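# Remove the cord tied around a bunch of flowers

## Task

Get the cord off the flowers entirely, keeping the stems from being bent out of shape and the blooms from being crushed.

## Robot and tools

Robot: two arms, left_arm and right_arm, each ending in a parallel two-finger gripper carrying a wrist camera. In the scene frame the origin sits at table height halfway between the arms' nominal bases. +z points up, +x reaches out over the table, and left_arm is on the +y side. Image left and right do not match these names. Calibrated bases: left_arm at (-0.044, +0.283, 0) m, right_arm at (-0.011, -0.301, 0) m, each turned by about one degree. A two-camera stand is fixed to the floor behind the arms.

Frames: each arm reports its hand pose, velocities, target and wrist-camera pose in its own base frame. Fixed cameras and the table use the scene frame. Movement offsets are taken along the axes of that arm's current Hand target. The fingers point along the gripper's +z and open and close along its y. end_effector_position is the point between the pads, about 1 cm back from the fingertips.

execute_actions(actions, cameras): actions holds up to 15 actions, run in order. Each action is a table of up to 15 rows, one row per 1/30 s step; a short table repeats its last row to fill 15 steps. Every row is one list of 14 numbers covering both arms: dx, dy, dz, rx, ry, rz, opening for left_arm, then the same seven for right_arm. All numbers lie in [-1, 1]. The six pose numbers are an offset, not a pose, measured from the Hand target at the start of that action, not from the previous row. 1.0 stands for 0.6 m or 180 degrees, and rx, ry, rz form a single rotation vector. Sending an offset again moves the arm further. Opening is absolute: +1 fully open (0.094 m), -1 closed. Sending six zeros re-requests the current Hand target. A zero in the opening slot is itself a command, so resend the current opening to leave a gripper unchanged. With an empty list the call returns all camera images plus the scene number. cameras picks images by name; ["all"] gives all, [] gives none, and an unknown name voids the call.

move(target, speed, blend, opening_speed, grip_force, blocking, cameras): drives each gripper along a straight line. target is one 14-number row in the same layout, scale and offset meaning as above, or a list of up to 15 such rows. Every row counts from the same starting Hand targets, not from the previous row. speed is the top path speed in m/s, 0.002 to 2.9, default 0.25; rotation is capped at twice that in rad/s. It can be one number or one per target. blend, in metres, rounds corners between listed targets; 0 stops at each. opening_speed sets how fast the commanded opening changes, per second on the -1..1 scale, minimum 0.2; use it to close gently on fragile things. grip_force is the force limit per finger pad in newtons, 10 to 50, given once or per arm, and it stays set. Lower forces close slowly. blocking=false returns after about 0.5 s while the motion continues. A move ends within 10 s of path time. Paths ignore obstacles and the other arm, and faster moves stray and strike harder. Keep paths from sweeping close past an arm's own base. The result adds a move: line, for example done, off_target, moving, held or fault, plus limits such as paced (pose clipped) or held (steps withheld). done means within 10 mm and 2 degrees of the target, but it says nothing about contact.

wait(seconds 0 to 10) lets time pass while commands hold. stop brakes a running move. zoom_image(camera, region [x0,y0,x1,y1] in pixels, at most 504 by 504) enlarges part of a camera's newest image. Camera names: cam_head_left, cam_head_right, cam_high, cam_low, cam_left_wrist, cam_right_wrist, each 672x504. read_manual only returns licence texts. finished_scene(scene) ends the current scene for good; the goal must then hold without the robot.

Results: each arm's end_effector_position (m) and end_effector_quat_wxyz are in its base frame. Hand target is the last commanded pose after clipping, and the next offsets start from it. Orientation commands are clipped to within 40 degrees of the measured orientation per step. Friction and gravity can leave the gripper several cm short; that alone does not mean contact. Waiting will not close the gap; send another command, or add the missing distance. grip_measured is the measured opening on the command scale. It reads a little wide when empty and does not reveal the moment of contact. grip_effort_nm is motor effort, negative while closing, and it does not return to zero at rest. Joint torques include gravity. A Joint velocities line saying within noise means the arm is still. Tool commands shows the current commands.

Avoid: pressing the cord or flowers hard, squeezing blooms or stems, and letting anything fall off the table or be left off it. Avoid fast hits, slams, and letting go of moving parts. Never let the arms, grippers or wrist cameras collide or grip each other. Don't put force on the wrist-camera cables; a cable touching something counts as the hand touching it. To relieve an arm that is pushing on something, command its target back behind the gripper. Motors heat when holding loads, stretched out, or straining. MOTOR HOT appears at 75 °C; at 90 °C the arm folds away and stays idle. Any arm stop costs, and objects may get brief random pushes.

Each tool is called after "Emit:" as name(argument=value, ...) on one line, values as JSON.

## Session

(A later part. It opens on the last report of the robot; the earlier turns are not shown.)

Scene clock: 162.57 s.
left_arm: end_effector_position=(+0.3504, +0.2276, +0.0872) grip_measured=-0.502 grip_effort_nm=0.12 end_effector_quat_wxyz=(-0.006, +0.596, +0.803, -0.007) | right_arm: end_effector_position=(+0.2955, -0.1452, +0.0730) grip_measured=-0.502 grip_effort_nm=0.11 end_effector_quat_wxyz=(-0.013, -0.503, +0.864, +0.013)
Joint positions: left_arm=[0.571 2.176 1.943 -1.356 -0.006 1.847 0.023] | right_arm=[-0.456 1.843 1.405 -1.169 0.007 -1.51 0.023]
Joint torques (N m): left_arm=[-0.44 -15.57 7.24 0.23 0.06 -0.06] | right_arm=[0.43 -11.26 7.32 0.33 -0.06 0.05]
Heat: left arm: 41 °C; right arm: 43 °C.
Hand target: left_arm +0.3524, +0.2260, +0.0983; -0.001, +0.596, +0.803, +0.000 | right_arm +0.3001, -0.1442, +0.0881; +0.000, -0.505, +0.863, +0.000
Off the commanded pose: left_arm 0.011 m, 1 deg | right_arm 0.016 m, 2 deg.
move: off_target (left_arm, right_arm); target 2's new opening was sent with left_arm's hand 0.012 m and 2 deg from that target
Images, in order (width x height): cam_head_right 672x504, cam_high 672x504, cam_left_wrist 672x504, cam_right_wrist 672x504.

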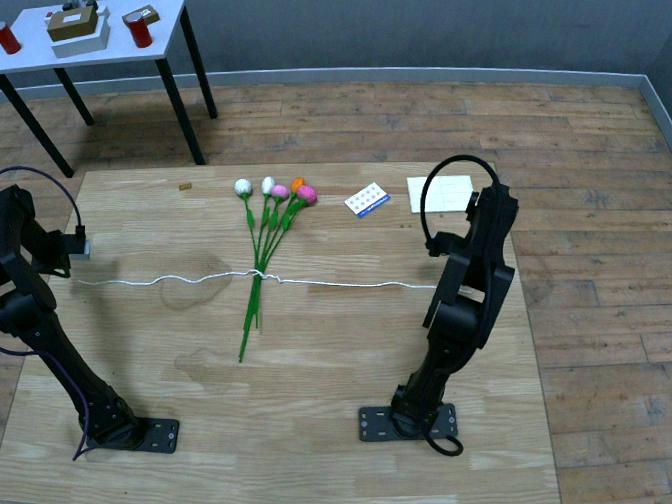

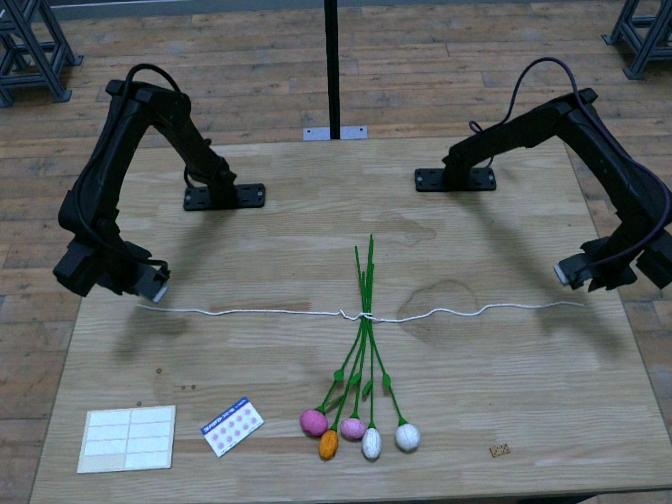

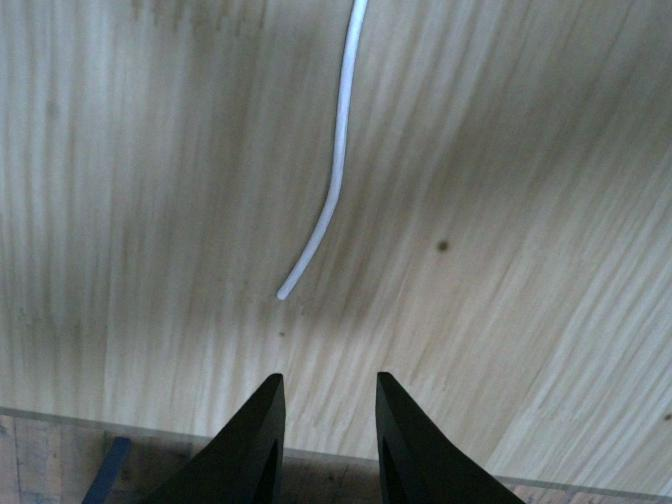

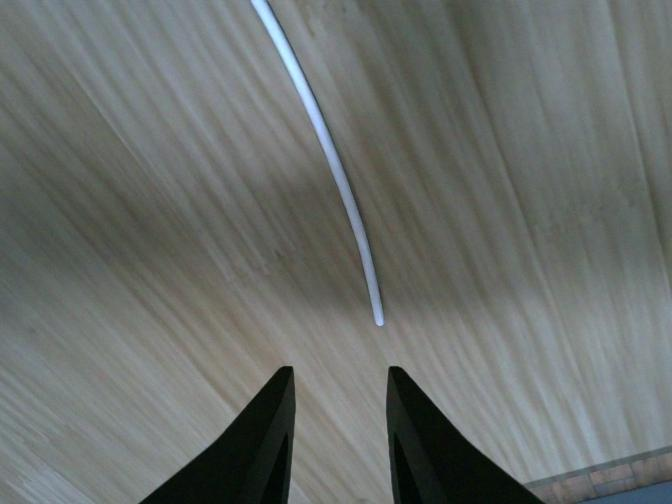

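Emit:
move(target=[-0.6305, -0.1377, 0.0305, 0, 0, 0.0933, -0.5, -0.5002, 0.2813, -0.1032, 0.0737, -0.1259, 0.3314, -0.5], speed=0.3, cameras=["cam_head_right", "cam_high", "cam_left_wrist", "cam_right_wrist"])

Emit:
zoom_image(camera="cam_right_wrist", region=[0, 100, 260, 300])

Scene clock: 172.27 s.
left_arm: end_effector_position=(+0.3805, -0.1598, +0.0825) grip_measured=-0.502 grip_effort_nm=0.12 end_effector_quat_wxyz=(+0.004, +0.710, +0.704, +0.005) | right_arm: end_effector_position=(+0.2945, +0.1982, +0.1444) grip_measured=-0.502 grip_effort_nm=0.11 end_effector_quat_wxyz=(+0.209, -0.008, +0.978, +0.002)
Joint positions: left_arm=[-0.403 2.122 1.839 -1.278 -0.007 1.175 0.023] | right_arm=[0.725 1.576 1.307 -0.975 0.27 0.664 0.023]
Joint torques (N m): left_arm=[0.39 -11.64 7.57 0.31 0.08 -0.12] | right_arm=[0.1 -5.64 8.49 1.2 0.35 0.2]
Heat: left arm: 41 °C; right arm: 44 °C.
Hand target: left_arm +0.3826, -0.1599, +0.0796; -0.001, +0.707, +0.707, +0.000 | right_arm +0.3001, +0.2000, +0.1498; +0.217, +0.000, +0.976, +0.000
Off the commanded pose: left_arm 0.003 m, 1 deg | right_arm 0.008 m, 1 deg.
move: done
Images, in order (width x height): cam_head_right 672x504, cam_high 672x504, cam_left_wrist 672x504, cam_right_wrist 672x504.

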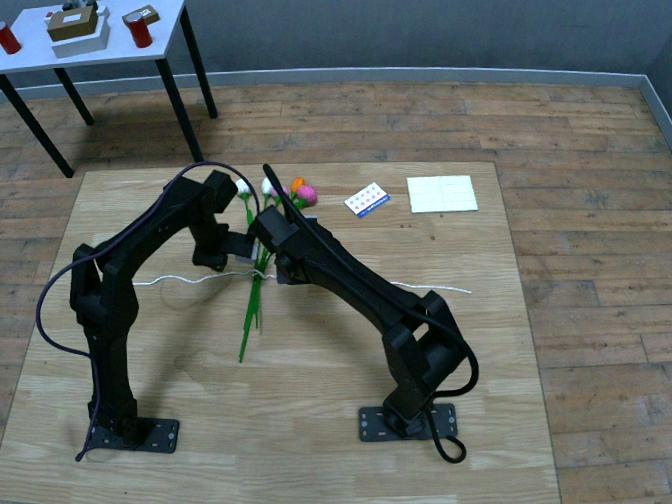

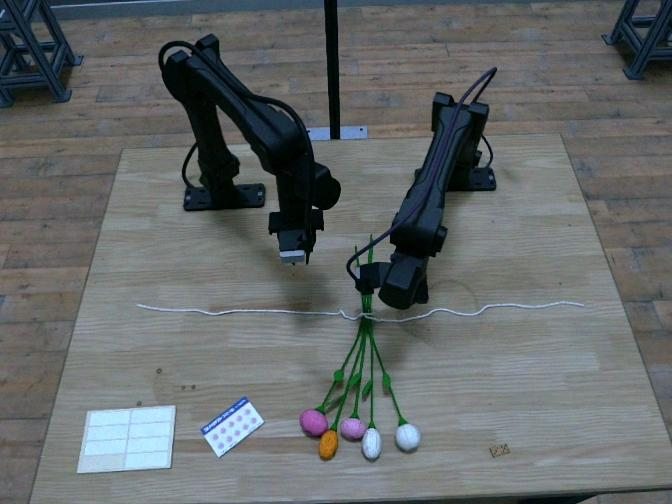

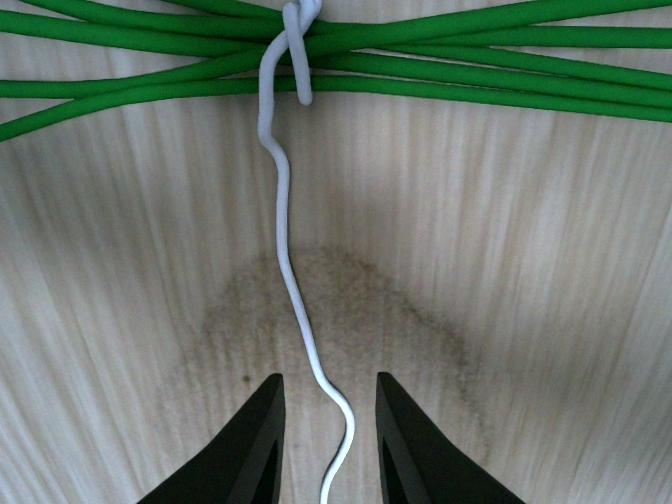

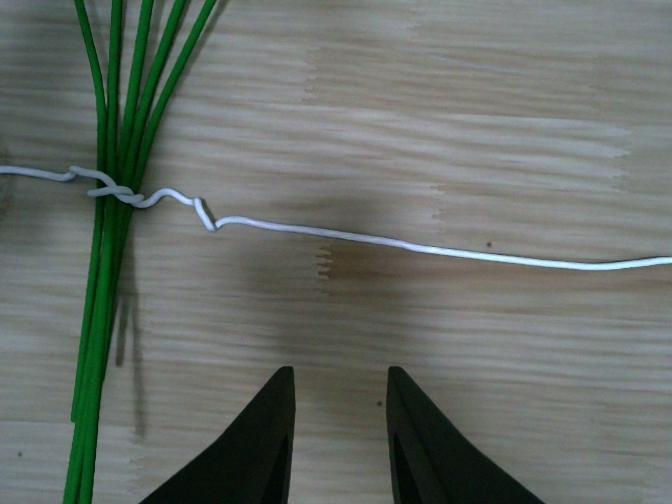

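Scaled by 1.938 from the camera's 672x504 image, which has a finer 960x720 frame.

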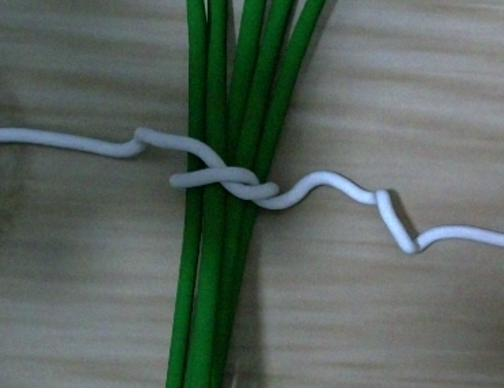

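Emit:
zoom_image(camera="cam_right_wrist", region=[60, 150, 160, 230])

Emit:
zoom_image(camera="cam_left_wrist", region=[230, 0, 370, 120])

Scaled by 5.040 from the camera's 672x504 image, which has a finer 960x720 frame.

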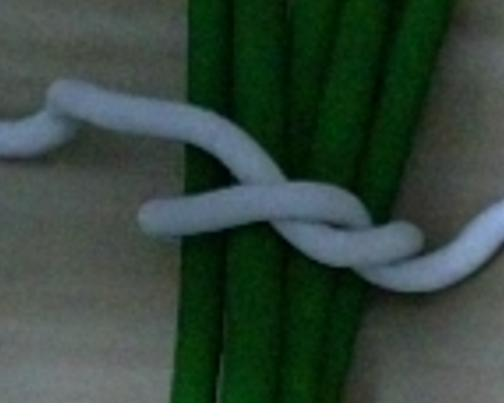

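Scaled by 3.600 from the camera's 672x504 image, which has a finer 960x720 frame.

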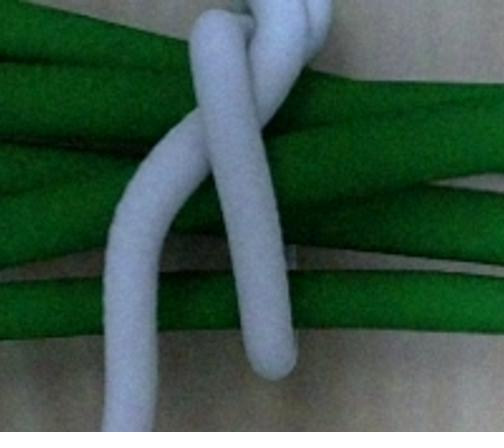

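Emit:
move(target=[0.0083, 0.0312, 0.1193, 0, 0, 0, -0.3, 0, 0, 0, 0, 0, 0, -0.5], speed=0.1, cameras=["cam_left_wrist", "cam_right_wrist"])

Scene clock: 179.10 s.
left_arm: end_effector_position=(+0.4035, -0.1572, +0.0209) grip_measured=-0.302 grip_effort_nm=0.12 end_effector_quat_wxyz=(+0.010, +0.706, +0.708, +0.008) | right_arm: end_effector_position=(+0.2945, +0.1981, +0.1444) grip_measured=-0.502 grip_effort_nm=0.11 end_effector_quat_wxyz=(+0.209, -0.008, +0.978, +0.001)
Joint positions: left_arm=[-0.377 2.228 1.764 -1.082 -0.007 1.192 0.033] | right_arm=[0.725 1.576 1.307 -0.975 0.27 0.665 0.023]
Joint torques (N m): left_arm=[0.5 -12.19 5.01 0.57 0.08 0.02] | right_arm=[0.1 -5.63 8.5 1.19 0.35 0.2]
Heat: left arm: 41 °C; right arm: 44 °C.
Hand target: left_arm +0.4011, -0.1550, +0.0080; -0.001, +0.707, +0.707, +0.000 | right_arm +0.3001, +0.2000, +0.1498; +0.217, +0.000, +0.976, +0.000
Off the commanded pose: left_arm 0.013 m, 2 deg | right_arm 0.008 m, 1 deg.
move: off_target (left_arm)
Images, in order (width x height): cam_left_wrist 672x504, cam_right_wrist 672x504.

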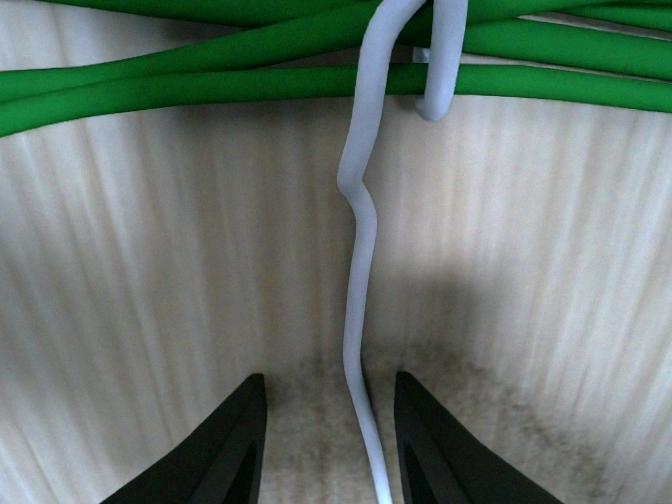

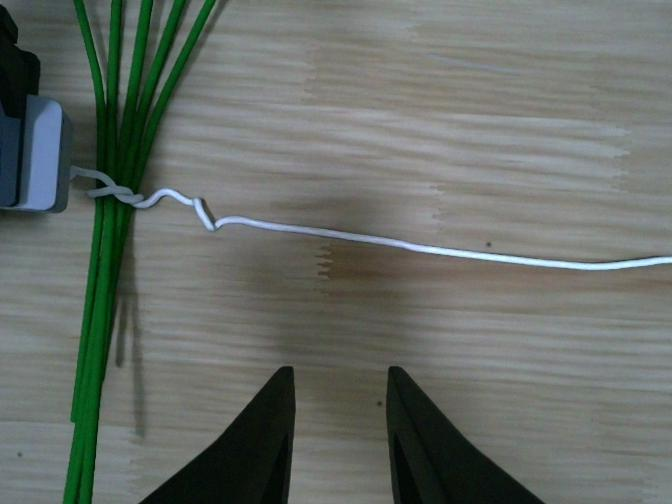

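Emit:
move(target=[[0, -0.006, 0.0133, 0, 0, 0, -0.3, 0, 0, 0, 0, 0, 0, -0.5], [0, -0.006, 0.0133, 0, 0, 0, -1, 0, 0, 0, 0, 0, 0, -0.5]], speed=0.06, opening_speed=0.7, cameras=["cam_left_wrist"])

Scene clock: 182.43 s.
left_arm: end_effector_position=(+0.4061, -0.1579, +0.0188) grip_measured=-0.953 grip_effort_nm=-0.95 end_effector_quat_wxyz=(+0.017, +0.706, +0.708, +0.012) | right_arm: end_effector_position=(+0.2945, +0.1981, +0.1444) grip_measured=-0.502 grip_effort_nm=0.11 end_effector_quat_wxyz=(+0.209, -0.008, +0.978, +0.001)
Joint positions: left_arm=[-0.377 2.224 1.748 -1.054 -0.008 1.192 0.002] | right_arm=[0.725 1.576 1.307 -0.975 0.27 0.665 0.023]
Joint torques (N m): left_arm=[0.16 -12.27 3.26 0.69 0.09 -0.01] | right_arm=[0.09 -5.65 8.49 1.19 0.34 0.19]
Heat: left arm: 40 °C; right arm: 44 °C.
Hand target: left_arm +0.3976, -0.1550, +0.0001; -0.001, +0.707, +0.707, +0.000 | right_arm +0.3001, +0.2000, +0.1498; +0.217, +0.000, +0.976, +0.000
Off the commanded pose: left_arm 0.021 m, 2 deg | right_arm 0.008 m, 1 deg.
move: off_target (left_arm); target 2's new opening was sent with left_arm's hand 0.020 m and 2 deg from that target
Images, in order (width x height): cam_left_wrist 672x504.

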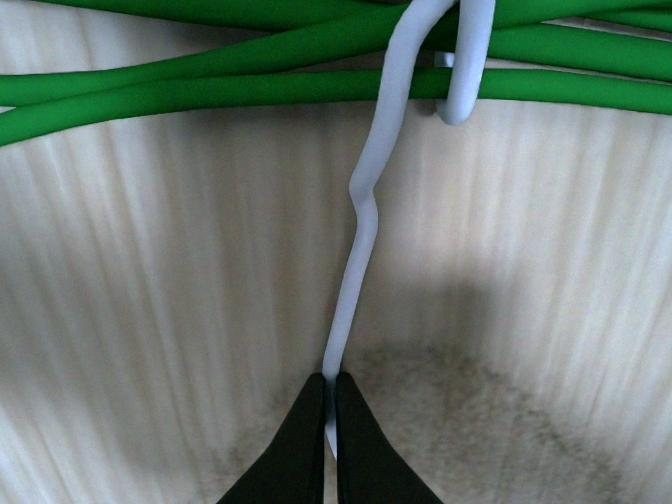

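Emit:
move(target=[0.0667, 0, -0.0333, 0, 0, 0, -1, 0, 0, 0, 0, 0, 0, -0.5], speed=0.06, cameras=["cam_left_wrist", "cam_right_wrist"])

Scene clock: 184.90 s.
left_arm: end_effector_position=(+0.4071, -0.1244, +0.0196) grip_measured=-0.956 grip_effort_nm=-1.02 end_effector_quat_wxyz=(+0.017, +0.707, +0.707, -0.001) | right_arm: end_effector_position=(+0.2945, +0.1981, +0.1444) grip_measured=-0.502 grip_effort_nm=0.11 end_effector_quat_wxyz=(+0.209, -0.008, +0.978, +0.001)
Joint positions: left_arm=[-0.291 2.195 1.703 -1.05 0.018 1.279 0.002] | right_arm=[0.725 1.576 1.307 -0.975 0.27 0.665 0.023]
Joint torques (N m): left_arm=[0.64 -15.6 4.01 0.26 -0.17 0.02] | right_arm=[0.12 -5.64 8.49 1.19 0.35 0.2]
Heat: left arm: 40 °C; right arm: 44 °C.
Hand target: left_arm +0.3977, -0.1149, +0.0200; -0.001, +0.707, +0.707, +0.000 | right_arm +0.3001, +0.2000, +0.1498; +0.217, +0.000, +0.976, +0.000
Off the commanded pose: left_arm 0.013 m, 2 deg | right_arm 0.008 m, 1 deg.
move: off_target (left_arm)
Images, in order (width x height): cam_left_wrist 672x504, cam_right_wrist 672x504.

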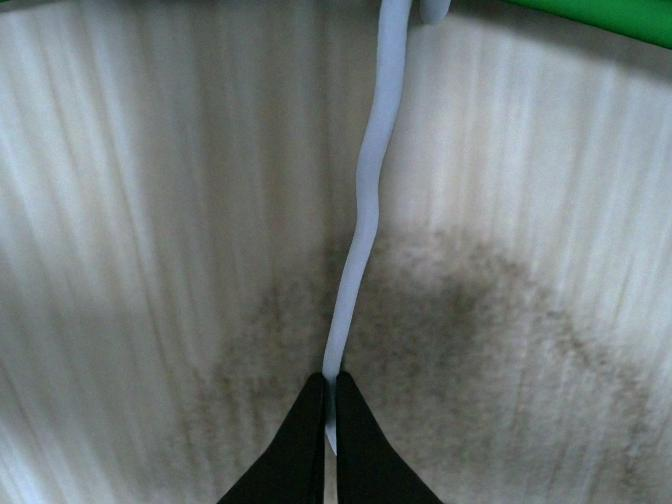

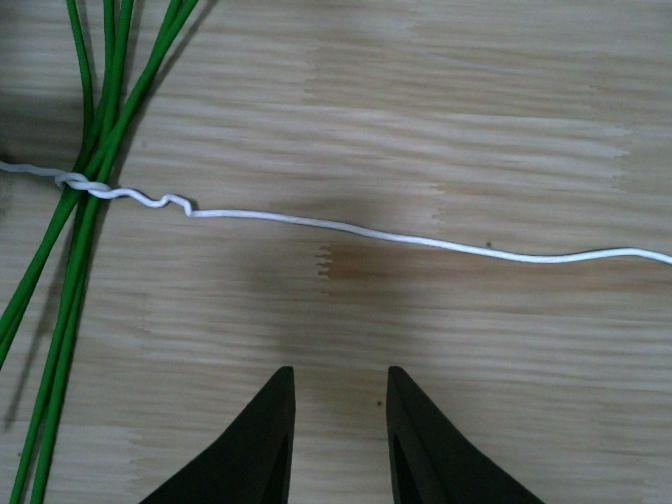

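Emit:
move(target=[-0.05, 0, 0, 0, 0, 0, -1, 0, 0, 0, 0, 0, 0, 0.06], speed=0.06, cameras=["cam_high", "cam_right_wrist"])

Scene clock: 193.00 s.
left_arm: end_effector_position=(+0.3963, -0.1441, +0.0227) grip_measured=-0.956 grip_effort_nm=-1.02 end_effector_quat_wxyz=(+0.003, +0.709, +0.706, +0.004) | right_arm: end_effector_position=(+0.2945, +0.1981, +0.1444) grip_measured=+0.058 grip_effort_nm=0.11 end_effector_quat_wxyz=(+0.209, -0.008, +0.978, +0.001)
Joint positions: left_arm=[-0.353 2.195 1.716 -1.082 -0.005 1.222 0.002] | right_arm=[0.725 1.576 1.307 -0.975 0.27 0.665 0.05]
Joint torques (N m): left_arm=[-0.01 -12.36 7.36 0.29 0.07 -0.09] | right_arm=[0.1 -5.65 8.49 1.19 0.34 0.19]
Heat: left arm: 42 °C; right arm: 44 °C.
Hand target: left_arm +0.3977, -0.1450, +0.0200; -0.001, +0.707, +0.707, +0.000 | right_arm +0.3001, +0.2000, +0.1498; +0.217, +0.000, +0.976, +0.000
Off the commanded pose: left_arm 0.003 m, 1 deg | right_arm 0.008 m, 1 deg.
move: done
Images, in order (width x height): cam_high 672x504, cam_right_wrist 672x504.

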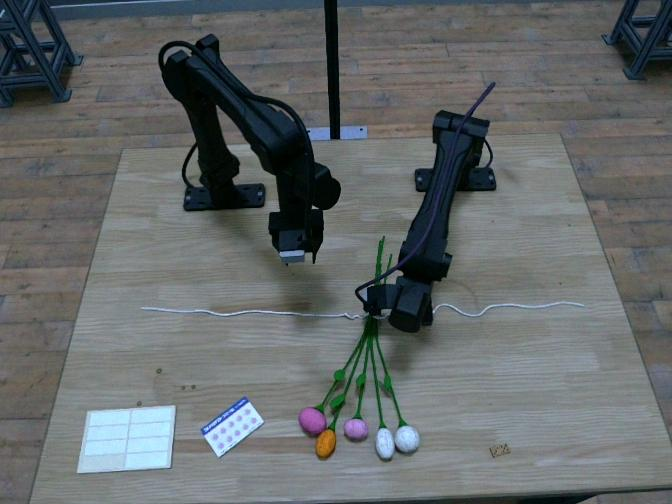

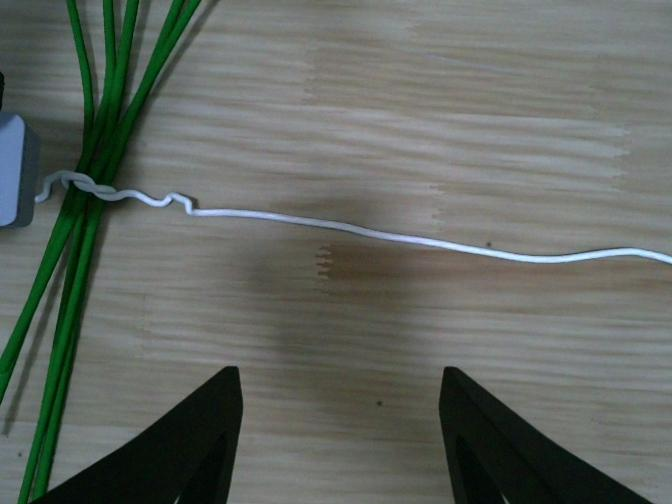

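Emit:
move(target=[[0, 0, 0.010, 0, 0, 0, -1, -0.0252, 0.0207, 0.1402, 0.0995, 0.1145, 0.4476, -0.3], [0, 0, 0.010, 0, 0, 0, -0.3, -0.0252, 0.0207, 0.1402, 0.0995, 0.1145, 0.4476, -0.3], [0, 0, -0.12, 0, 0, 0, -0.3, -0.0252, 0.0207, 0.1402, 0.0995, 0.1145, 0.4476, -0.3]], speed=0.25, cameras=["cam_high", "cam_left_wrist", "cam_right_wrist"])

Scene clock: 234.17 s.
left_arm: end_effector_position=(+0.3963, -0.1441, +0.0825) grip_measured=-0.302 grip_effort_nm=0.13 end_effector_quat_wxyz=(-0.009, +0.708, +0.706, -0.002) | right_arm: end_effector_position=(+0.3472, +0.2138, +0.0817) grip_measured=-0.298 grip_effort_nm=-0.07 end_effector_quat_wxyz=(+0.001, +0.649, +0.761, +0.008)
Joint positions: left_arm=[-0.353 2.195 1.955 -1.35 -0.005 1.221 0.033] | right_arm=[0.548 2.096 1.796 -1.256 -0.003 1.96 0.033]
Joint torques (N m): left_arm=[0.08 -15.38 7.19 0.35 0.07 -0.07] | right_arm=[-0.39 -9.24 7.79 0.41 0.05 0.22]
Heat: left arm: 44 °C; right arm: 45 °C.
Hand target: left_arm +0.3978, -0.1450, +0.0920; -0.001, +0.707, +0.707, +0.000 | right_arm +0.3494, +0.2126, +0.0800; +0.000, +0.656, +0.755, +0.000
Off the commanded pose: left_arm 0.010 m, 1 deg | right_arm 0.003 m, 1 deg.
move: done
Images, in order (width x height): cam_high 672x504, cam_left_wrist 672x504, cam_right_wrist 672x504.

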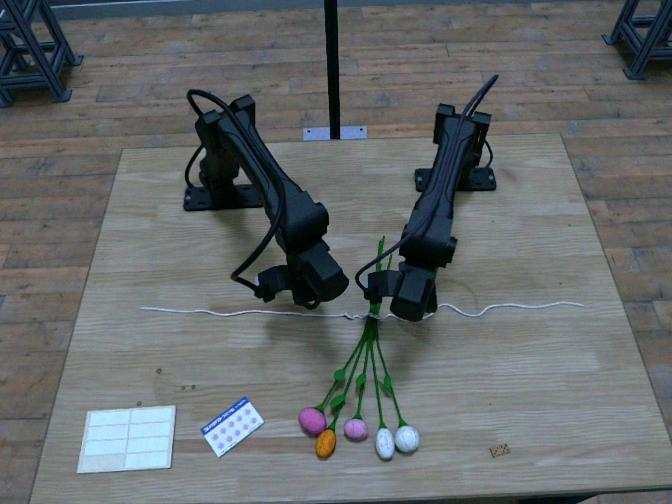

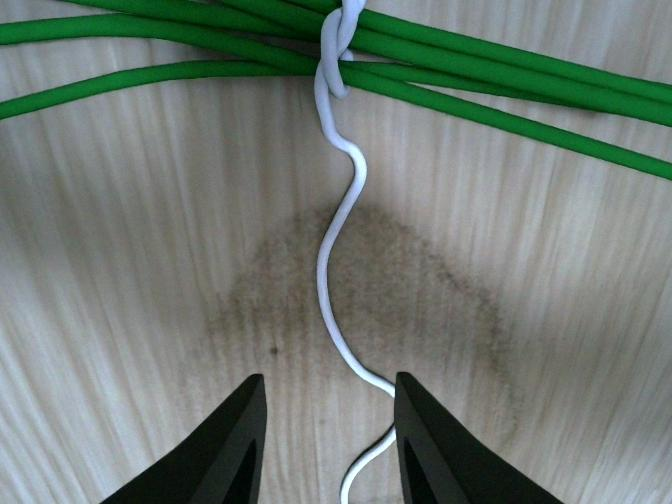

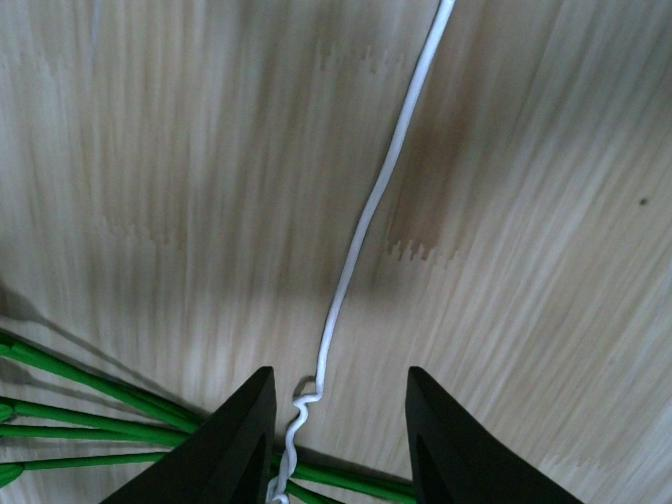

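Emit:
move(target=[-0.12, -0.0547, -0.0133, 0, 0, -0.4056, 0.06, 0, -0.0112, 0.1333, 0, 0, 0, -0.3], speed=0.2, cameras=["cam_high", "cam_left_wrist", "cam_right_wrist"])

Scene clock: 242.33 s.
left_arm: end_effector_position=(+0.3690, -0.1998, +0.0876) grip_measured=+0.058 grip_effort_nm=0.12 end_effector_quat_wxyz=(-0.012, +0.273, +0.962, +0.005) | right_arm: end_effector_position=(+0.3450, +0.2132, +0.0256) grip_measured=-0.298 grip_effort_nm=-0.08 end_effector_quat_wxyz=(+0.000, +0.651, +0.759, +0.010)
Joint positions: left_arm=[-0.501 2.195 1.975 -1.378 -0.005 0.053 0.05] | right_arm=[0.548 2.121 1.61 -1.041 -0.006 1.965 0.033]
Joint torques (N m): left_arm=[-0.01 -14.23 5.68 0.38 0.04 0.05] | right_arm=[-0.01 -11.06 5.68 0.63 0.03 0.05]
Heat: left arm: 45 °C; right arm: 45 °C.
Hand target: left_arm +0.3691, -0.1994, +0.0876; -0.012, +0.275, +0.961, +0.006 (not the last commanded pose) | right_arm +0.3453, +0.2127, +0.0258; +0.001, +0.651, +0.759, +0.009 (not the last commanded pose)
Off the commanded pose: left_arm 0.022 m, 15 deg | right_arm 0.026 m, 1 deg.
move: held (left_arm, right_arm; a check stopped the path); limits=held
pose unreachable (left arm): on one or more control steps of this call, first in action 0 (counted from 0), this arm could not follow its commanded pose, so it was not sent that pose on those steps. It may still have moved: this result reports where it is.
cause: moving toward the commanded pose would bring a part of the arm too close to another arm (this arm's wrist (the part past joint 4) and the right arm's wrist (the part past joint 4), at the place that arm is still heading or pushing toward).
pose unreachable (right arm): on one or more control steps of this call, first in action 0 (counted from 0), this arm could not follow its commanded pose, so it was not sent that pose on those steps. It may still have moved: this result reports where it is.
cause: moving toward the commanded pose would bring a part of the arm too close to another arm (this arm's wrist (the part past joint 4) and the left arm's wrist camera, along the way the arms are being sent, or toward where that arm still pushes).
Images, in order (width x height): cam_high 672x504, cam_left_wrist 672x504, cam_right_wrist 672x504.

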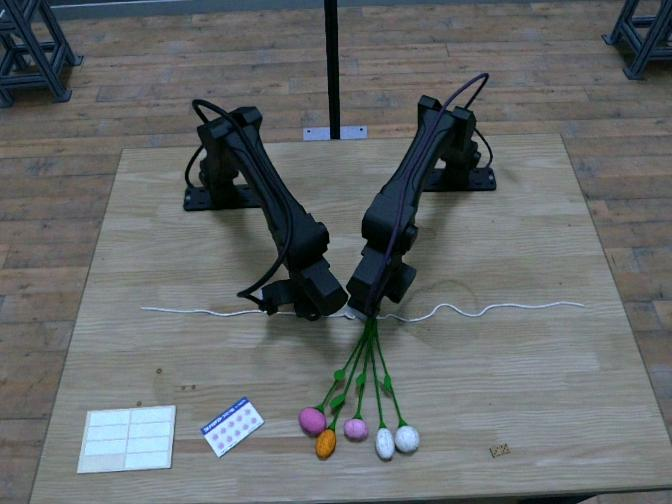

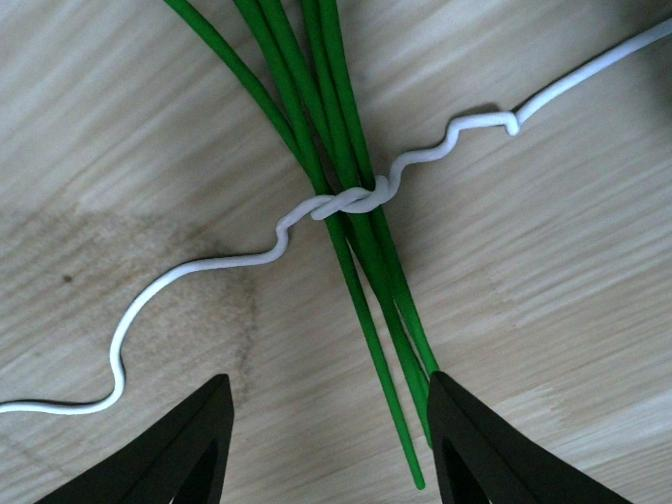

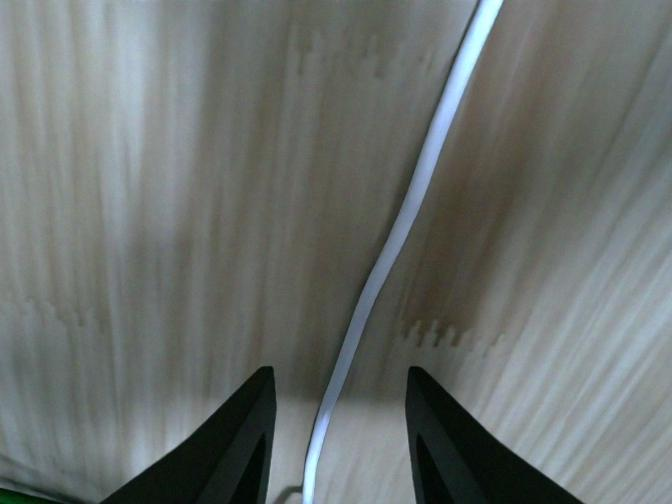

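Emit:
zoom_image(camera="cam_left_wrist", region=[260, 120, 540, 300])

Scaled by 1.800 from the camera's 672x504 image, which has a finer 960x720 frame.

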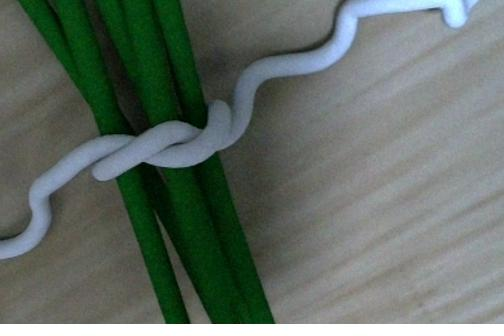

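Emit:
move(target=[[0, 0, 0, 0, 0, 0, 0.06, -0.1197, -0.0427, 0, 0, 0, 0, -0.3], [0.0012, -0.0247, 0, 0, 0, -0.0817, 0.06, -0.1197, -0.0427, 0.0417, 0, 0, 0, -0.3]], speed=0.15, cameras=["cam_high", "cam_left_wrist", "cam_right_wrist"])

Scene clock: 254.53 s.
left_arm: end_effector_position=(+0.3629, -0.2107, +0.0876) grip_measured=+0.058 grip_effort_nm=0.12 end_effector_quat_wxyz=(-0.011, +0.150, +0.989, +0.007) | right_arm: end_effector_position=(+0.3296, +0.1372, +0.0054) grip_measured=-0.299 grip_effort_nm=-0.06 end_effector_quat_wxyz=(-0.006, +0.655, +0.756, +0.002)
Joint positions: left_arm=[-0.531 2.195 1.975 -1.378 -0.005 -0.23 0.05] | right_arm=[0.385 1.99 1.326 -0.907 -0.012 1.813 0.033]
Joint torques (N m): left_arm=[-0.49 -14.78 4.96 0.42 0.02 -0.12] | right_arm=[0.32 -9.63 3.62 1.07 0.08 -0.03]
Heat: left arm: 46 °C; right arm: 43 °C.
Hand target: left_arm +0.3607, -0.2117, +0.0875; -0.012, +0.150, +0.989, +0.007 | right_arm +0.3313, +0.1381, -0.0004; +0.001, +0.651, +0.759, +0.009
Off the commanded pose: left_arm 0.002 m, 0 deg | right_arm 0.006 m, 1 deg.
move: done
Images, in order (width x height): cam_high 672x504, cam_left_wrist 672x504, cam_right_wrist 672x504.

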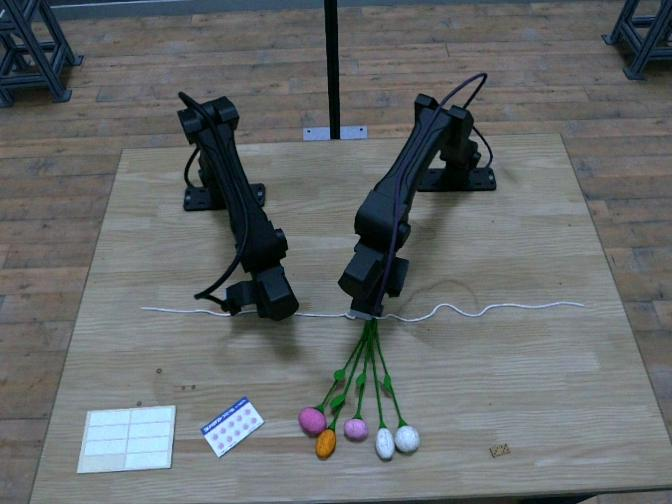

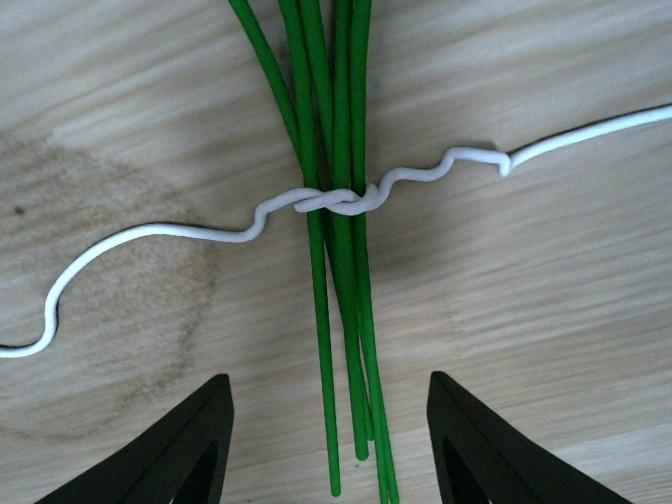

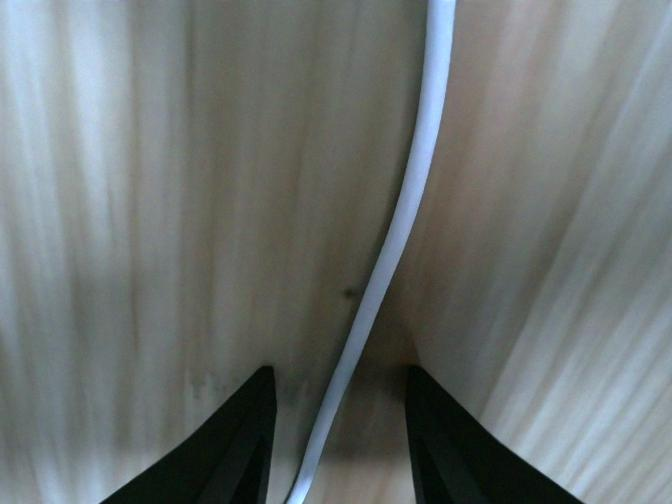

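Emit:
move(target=[[0, 0, 0, 0, 0, 0, 0.06, 0, 0, 0, 0, 0, 0, -1], [0, 0, 0.1275, 0, 0, 0, 0.06, 0, 0, 0, 0, 0, 0, -1]], speed=0.12, opening_speed=0.8, cameras=["cam_high", "cam_left_wrist", "cam_right_wrist"])

Scene clock: 258.70 s.
left_arm: end_effector_position=(+0.3613, -0.2098, +0.0211) grip_measured=+0.058 grip_effort_nm=0.12 end_effector_quat_wxyz=(-0.004, +0.150, +0.989, +0.004) | right_arm: end_effector_position=(+0.3329, +0.1385, +0.0054) grip_measured=-0.950 grip_effort_nm=-1.01 end_effector_quat_wxyz=(-0.002, +0.655, +0.756, +0.009)
Joint positions: left_arm=[-0.531 2.2 1.719 -1.099 -0.005 -0.23 0.05] | right_arm=[0.385 1.99 1.326 -0.893 -0.012 1.813 0.002]
Joint torques (N m): left_arm=[-0.39 -12.45 5 0.52 0.03 -0.08] | right_arm=[0.32 -9.66 3.62 0.96 0.08 -0.03]
Heat: left arm: 46 °C; right arm: 43 °C.
Hand target: left_arm +0.3590, -0.2102, +0.0110; -0.012, +0.149, +0.989, +0.007 | right_arm +0.3314, +0.1381, -0.0004; +0.001, +0.651, +0.759, +0.009
Off the commanded pose: left_arm 0.010 m, 1 deg | right_arm 0.006 m, 1 deg.
move: done
Images, in order (width x height): cam_high 672x504, cam_left_wrist 672x504, cam_right_wrist 672x504.

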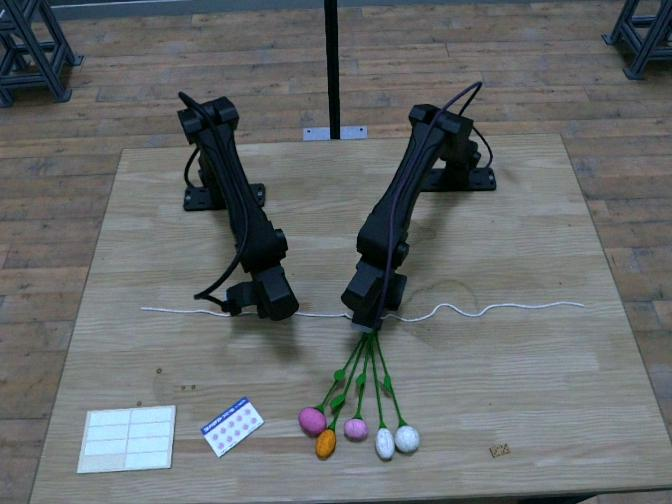

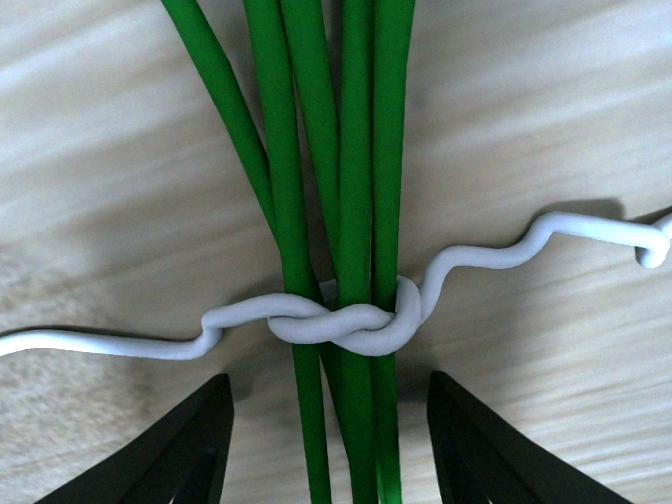

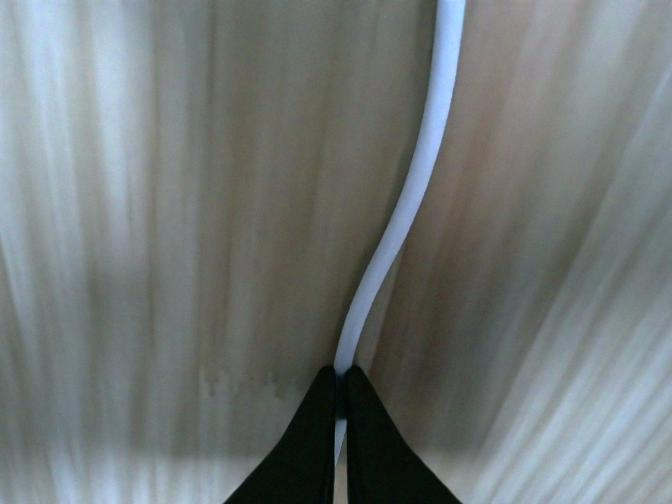

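Emit:
move(target=[[0, -0.008, 0, 0, 0, 0, 0.06, 0, 0, 0, 0, 0, 0, -1], [0, -0.008, 0, 0, 0, 0, -0.44, 0, 0, -0.0167, 0, 0, 0, -1]], speed=0.06, opening_speed=0.5, cameras=["cam_left_wrist"])

Scene clock: 263.67 s.
left_arm: end_effector_position=(+0.3599, -0.2125, +0.0211) grip_measured=-0.438 grip_effort_nm=-0.11 end_effector_quat_wxyz=(-0.003, +0.148, +0.989, +0.004) | right_arm: end_effector_position=(+0.3329, +0.1385, +0.0057) grip_measured=-0.950 grip_effort_nm=-1.01 end_effector_quat_wxyz=(-0.002, +0.655, +0.756, +0.009)
Joint positions: left_arm=[-0.538 2.2 1.719 -1.098 -0.005 -0.241 0.026] | right_arm=[0.385 1.989 1.326 -0.894 -0.012 1.813 0.002]
Joint torques (N m): left_arm=[-0.68 -11.95 5.5 0.5 0.03 -0.09] | right_arm=[0.32 -11.02 4.98 0.57 0.09 -0.03]
Heat: left arm: 46 °C; right arm: 43 °C.
Hand target: left_arm +0.3576, -0.2148, +0.0110; -0.012, +0.149, +0.989, +0.007 | right_arm +0.3312, +0.1379, +0.0097; +0.001, +0.651, +0.759, +0.009
Off the commanded pose: left_arm 0.011 m, 1 deg | right_arm 0.004 m, 1 deg.
move: off_target (left_arm); target 2's new opening was sent with left_arm's hand 0.011 m and 1 deg from that target
Images, in order (width x height): cam_left_wrist 672x504.

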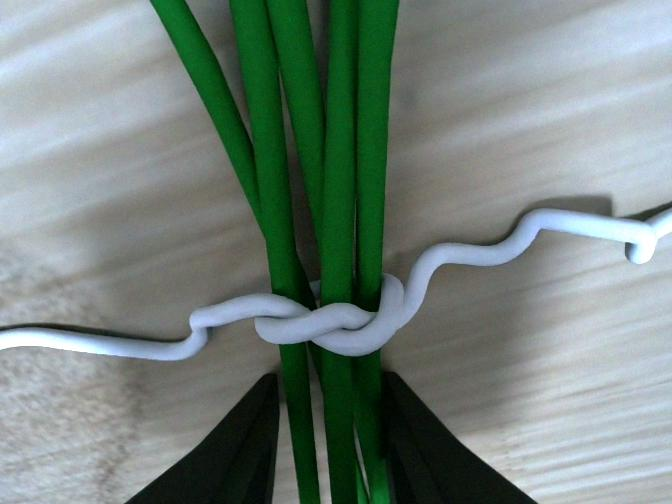

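Emit:
move(target=[0, 0, 0, 0, 0, 0, -0.44, -0.0797, -0.0243, -0.0167, 0, 0, 0, -1], speed=0.05, cameras=["cam_left_wrist", "cam_high"])

Scene clock: 267.80 s.
left_arm: end_effector_position=(+0.3591, -0.2144, +0.0211) grip_measured=-0.438 grip_effort_nm=-0.11 end_effector_quat_wxyz=(-0.003, +0.150, +0.989, +0.002) | right_arm: end_effector_position=(+0.3258, +0.0937, +0.0098) grip_measured=-0.950 grip_effort_nm=-1.01 end_effector_quat_wxyz=(-0.008, +0.652, +0.758, +0.008)
Joint positions: left_arm=[-0.541 2.2 1.719 -1.097 -0.002 -0.241 0.026] | right_arm=[0.265 1.917 1.24 -0.89 -0.023 1.685 0.002]
Joint torques (N m): left_arm=[-0.4 -11.95 5.5 0.48 0 -0.08] | right_arm=[-0.53 -12.15 4.6 0.48 0.18 -0.05]
Heat: left arm: 46 °C; right arm: 43 °C.
Hand target: left_arm +0.3576, -0.2147, +0.0110; -0.012, +0.149, +0.989, +0.007 | right_arm +0.3240, +0.0884, +0.0190; +0.001, +0.651, +0.759, +0.009
Off the commanded pose: left_arm 0.010 m, 1 deg | right_arm 0.011 m, 1 deg.
move: off_target (right_arm)
Images, in order (width x height): cam_high 672x504, cam_left_wrist 672x504.

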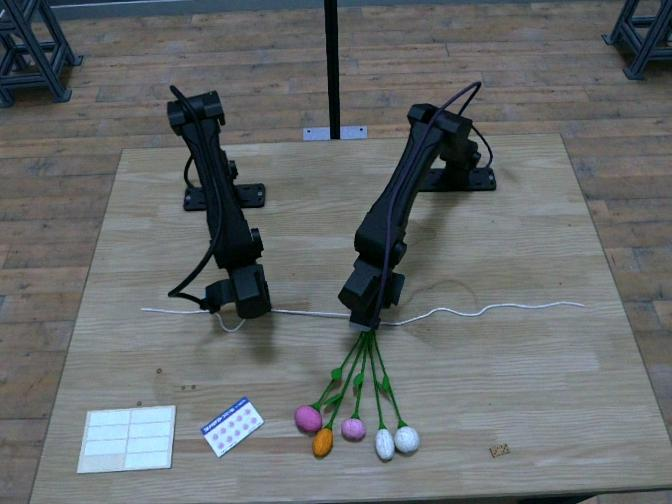

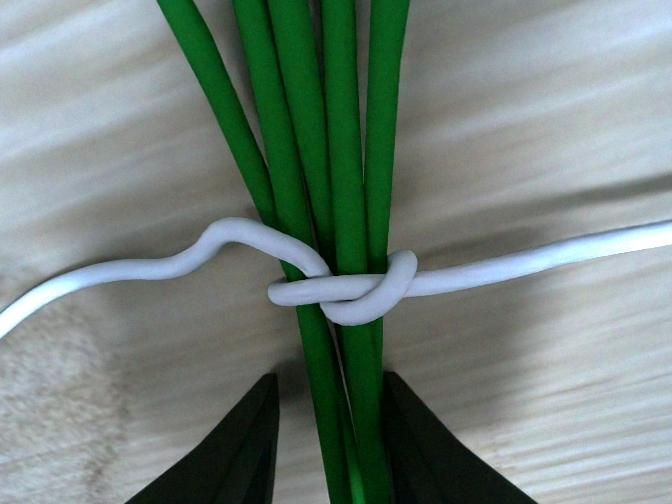

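Emit:
move(target=[0, 0, 0, 0, 0, 0, -0.44, -0.0498, -0.0152, 0, 0, 0, 0, -1], speed=0.04, cameras=["cam_left_wrist", "cam_high", "cam_head_right"])

Scene clock: 270.40 s.
left_arm: end_effector_position=(+0.3588, -0.2232, +0.0212) grip_measured=-0.438 grip_effort_nm=-0.11 end_effector_quat_wxyz=(+0.000, +0.153, +0.988, -0.013) | right_arm: end_effector_position=(+0.3219, +0.0704, +0.0107) grip_measured=-0.950 grip_effort_nm=-1.01 end_effector_quat_wxyz=(-0.018, +0.649, +0.760, +0.019)
Joint positions: left_arm=[-0.549 2.2 1.719 -1.08 0.024 -0.242 0.026] | right_arm=[0.184 1.879 1.191 -0.875 -0.052 1.597 0.002]
Joint torques (N m): left_arm=[0.28 -12.01 5.55 0.35 -0.25 -0.07] | right_arm=[-1.26 -11.7 4.45 0.46 0.49 -0.06]
Heat: left arm: 45 °C; right arm: 43 °C.
Hand target: left_arm +0.3575, -0.2148, +0.0110; -0.012, +0.149, +0.989, +0.007 | right_arm +0.3195, +0.0575, +0.0185; +0.001, +0.651, +0.759, +0.009
Off the commanded pose: left_arm 0.013 m, 3 deg | right_arm 0.015 m, 2 deg.
move: off_target (left_arm, right_arm)
Images, in order (width x height): cam_head_right 672x504, cam_high 672x504, cam_left_wrist 672x504.

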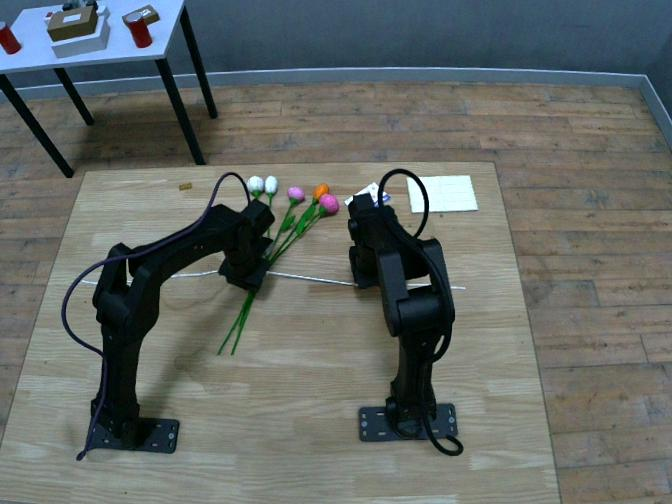

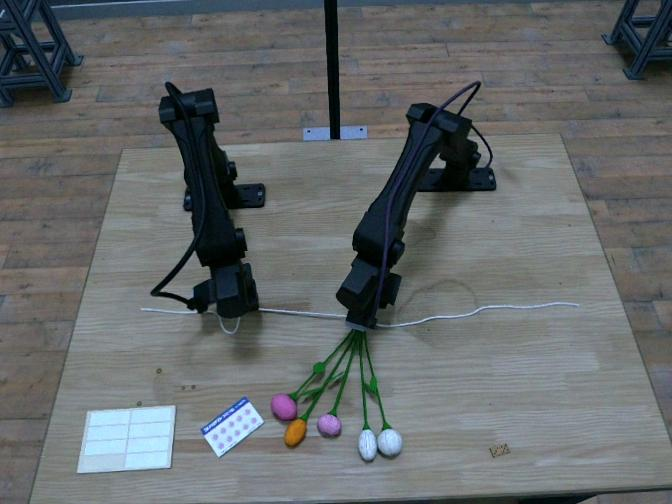

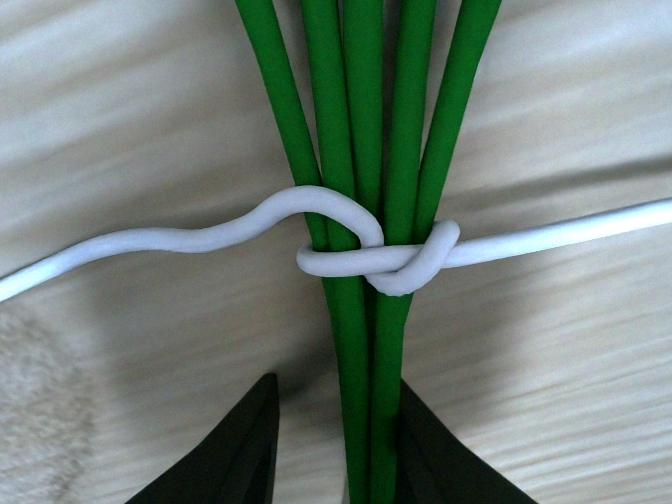

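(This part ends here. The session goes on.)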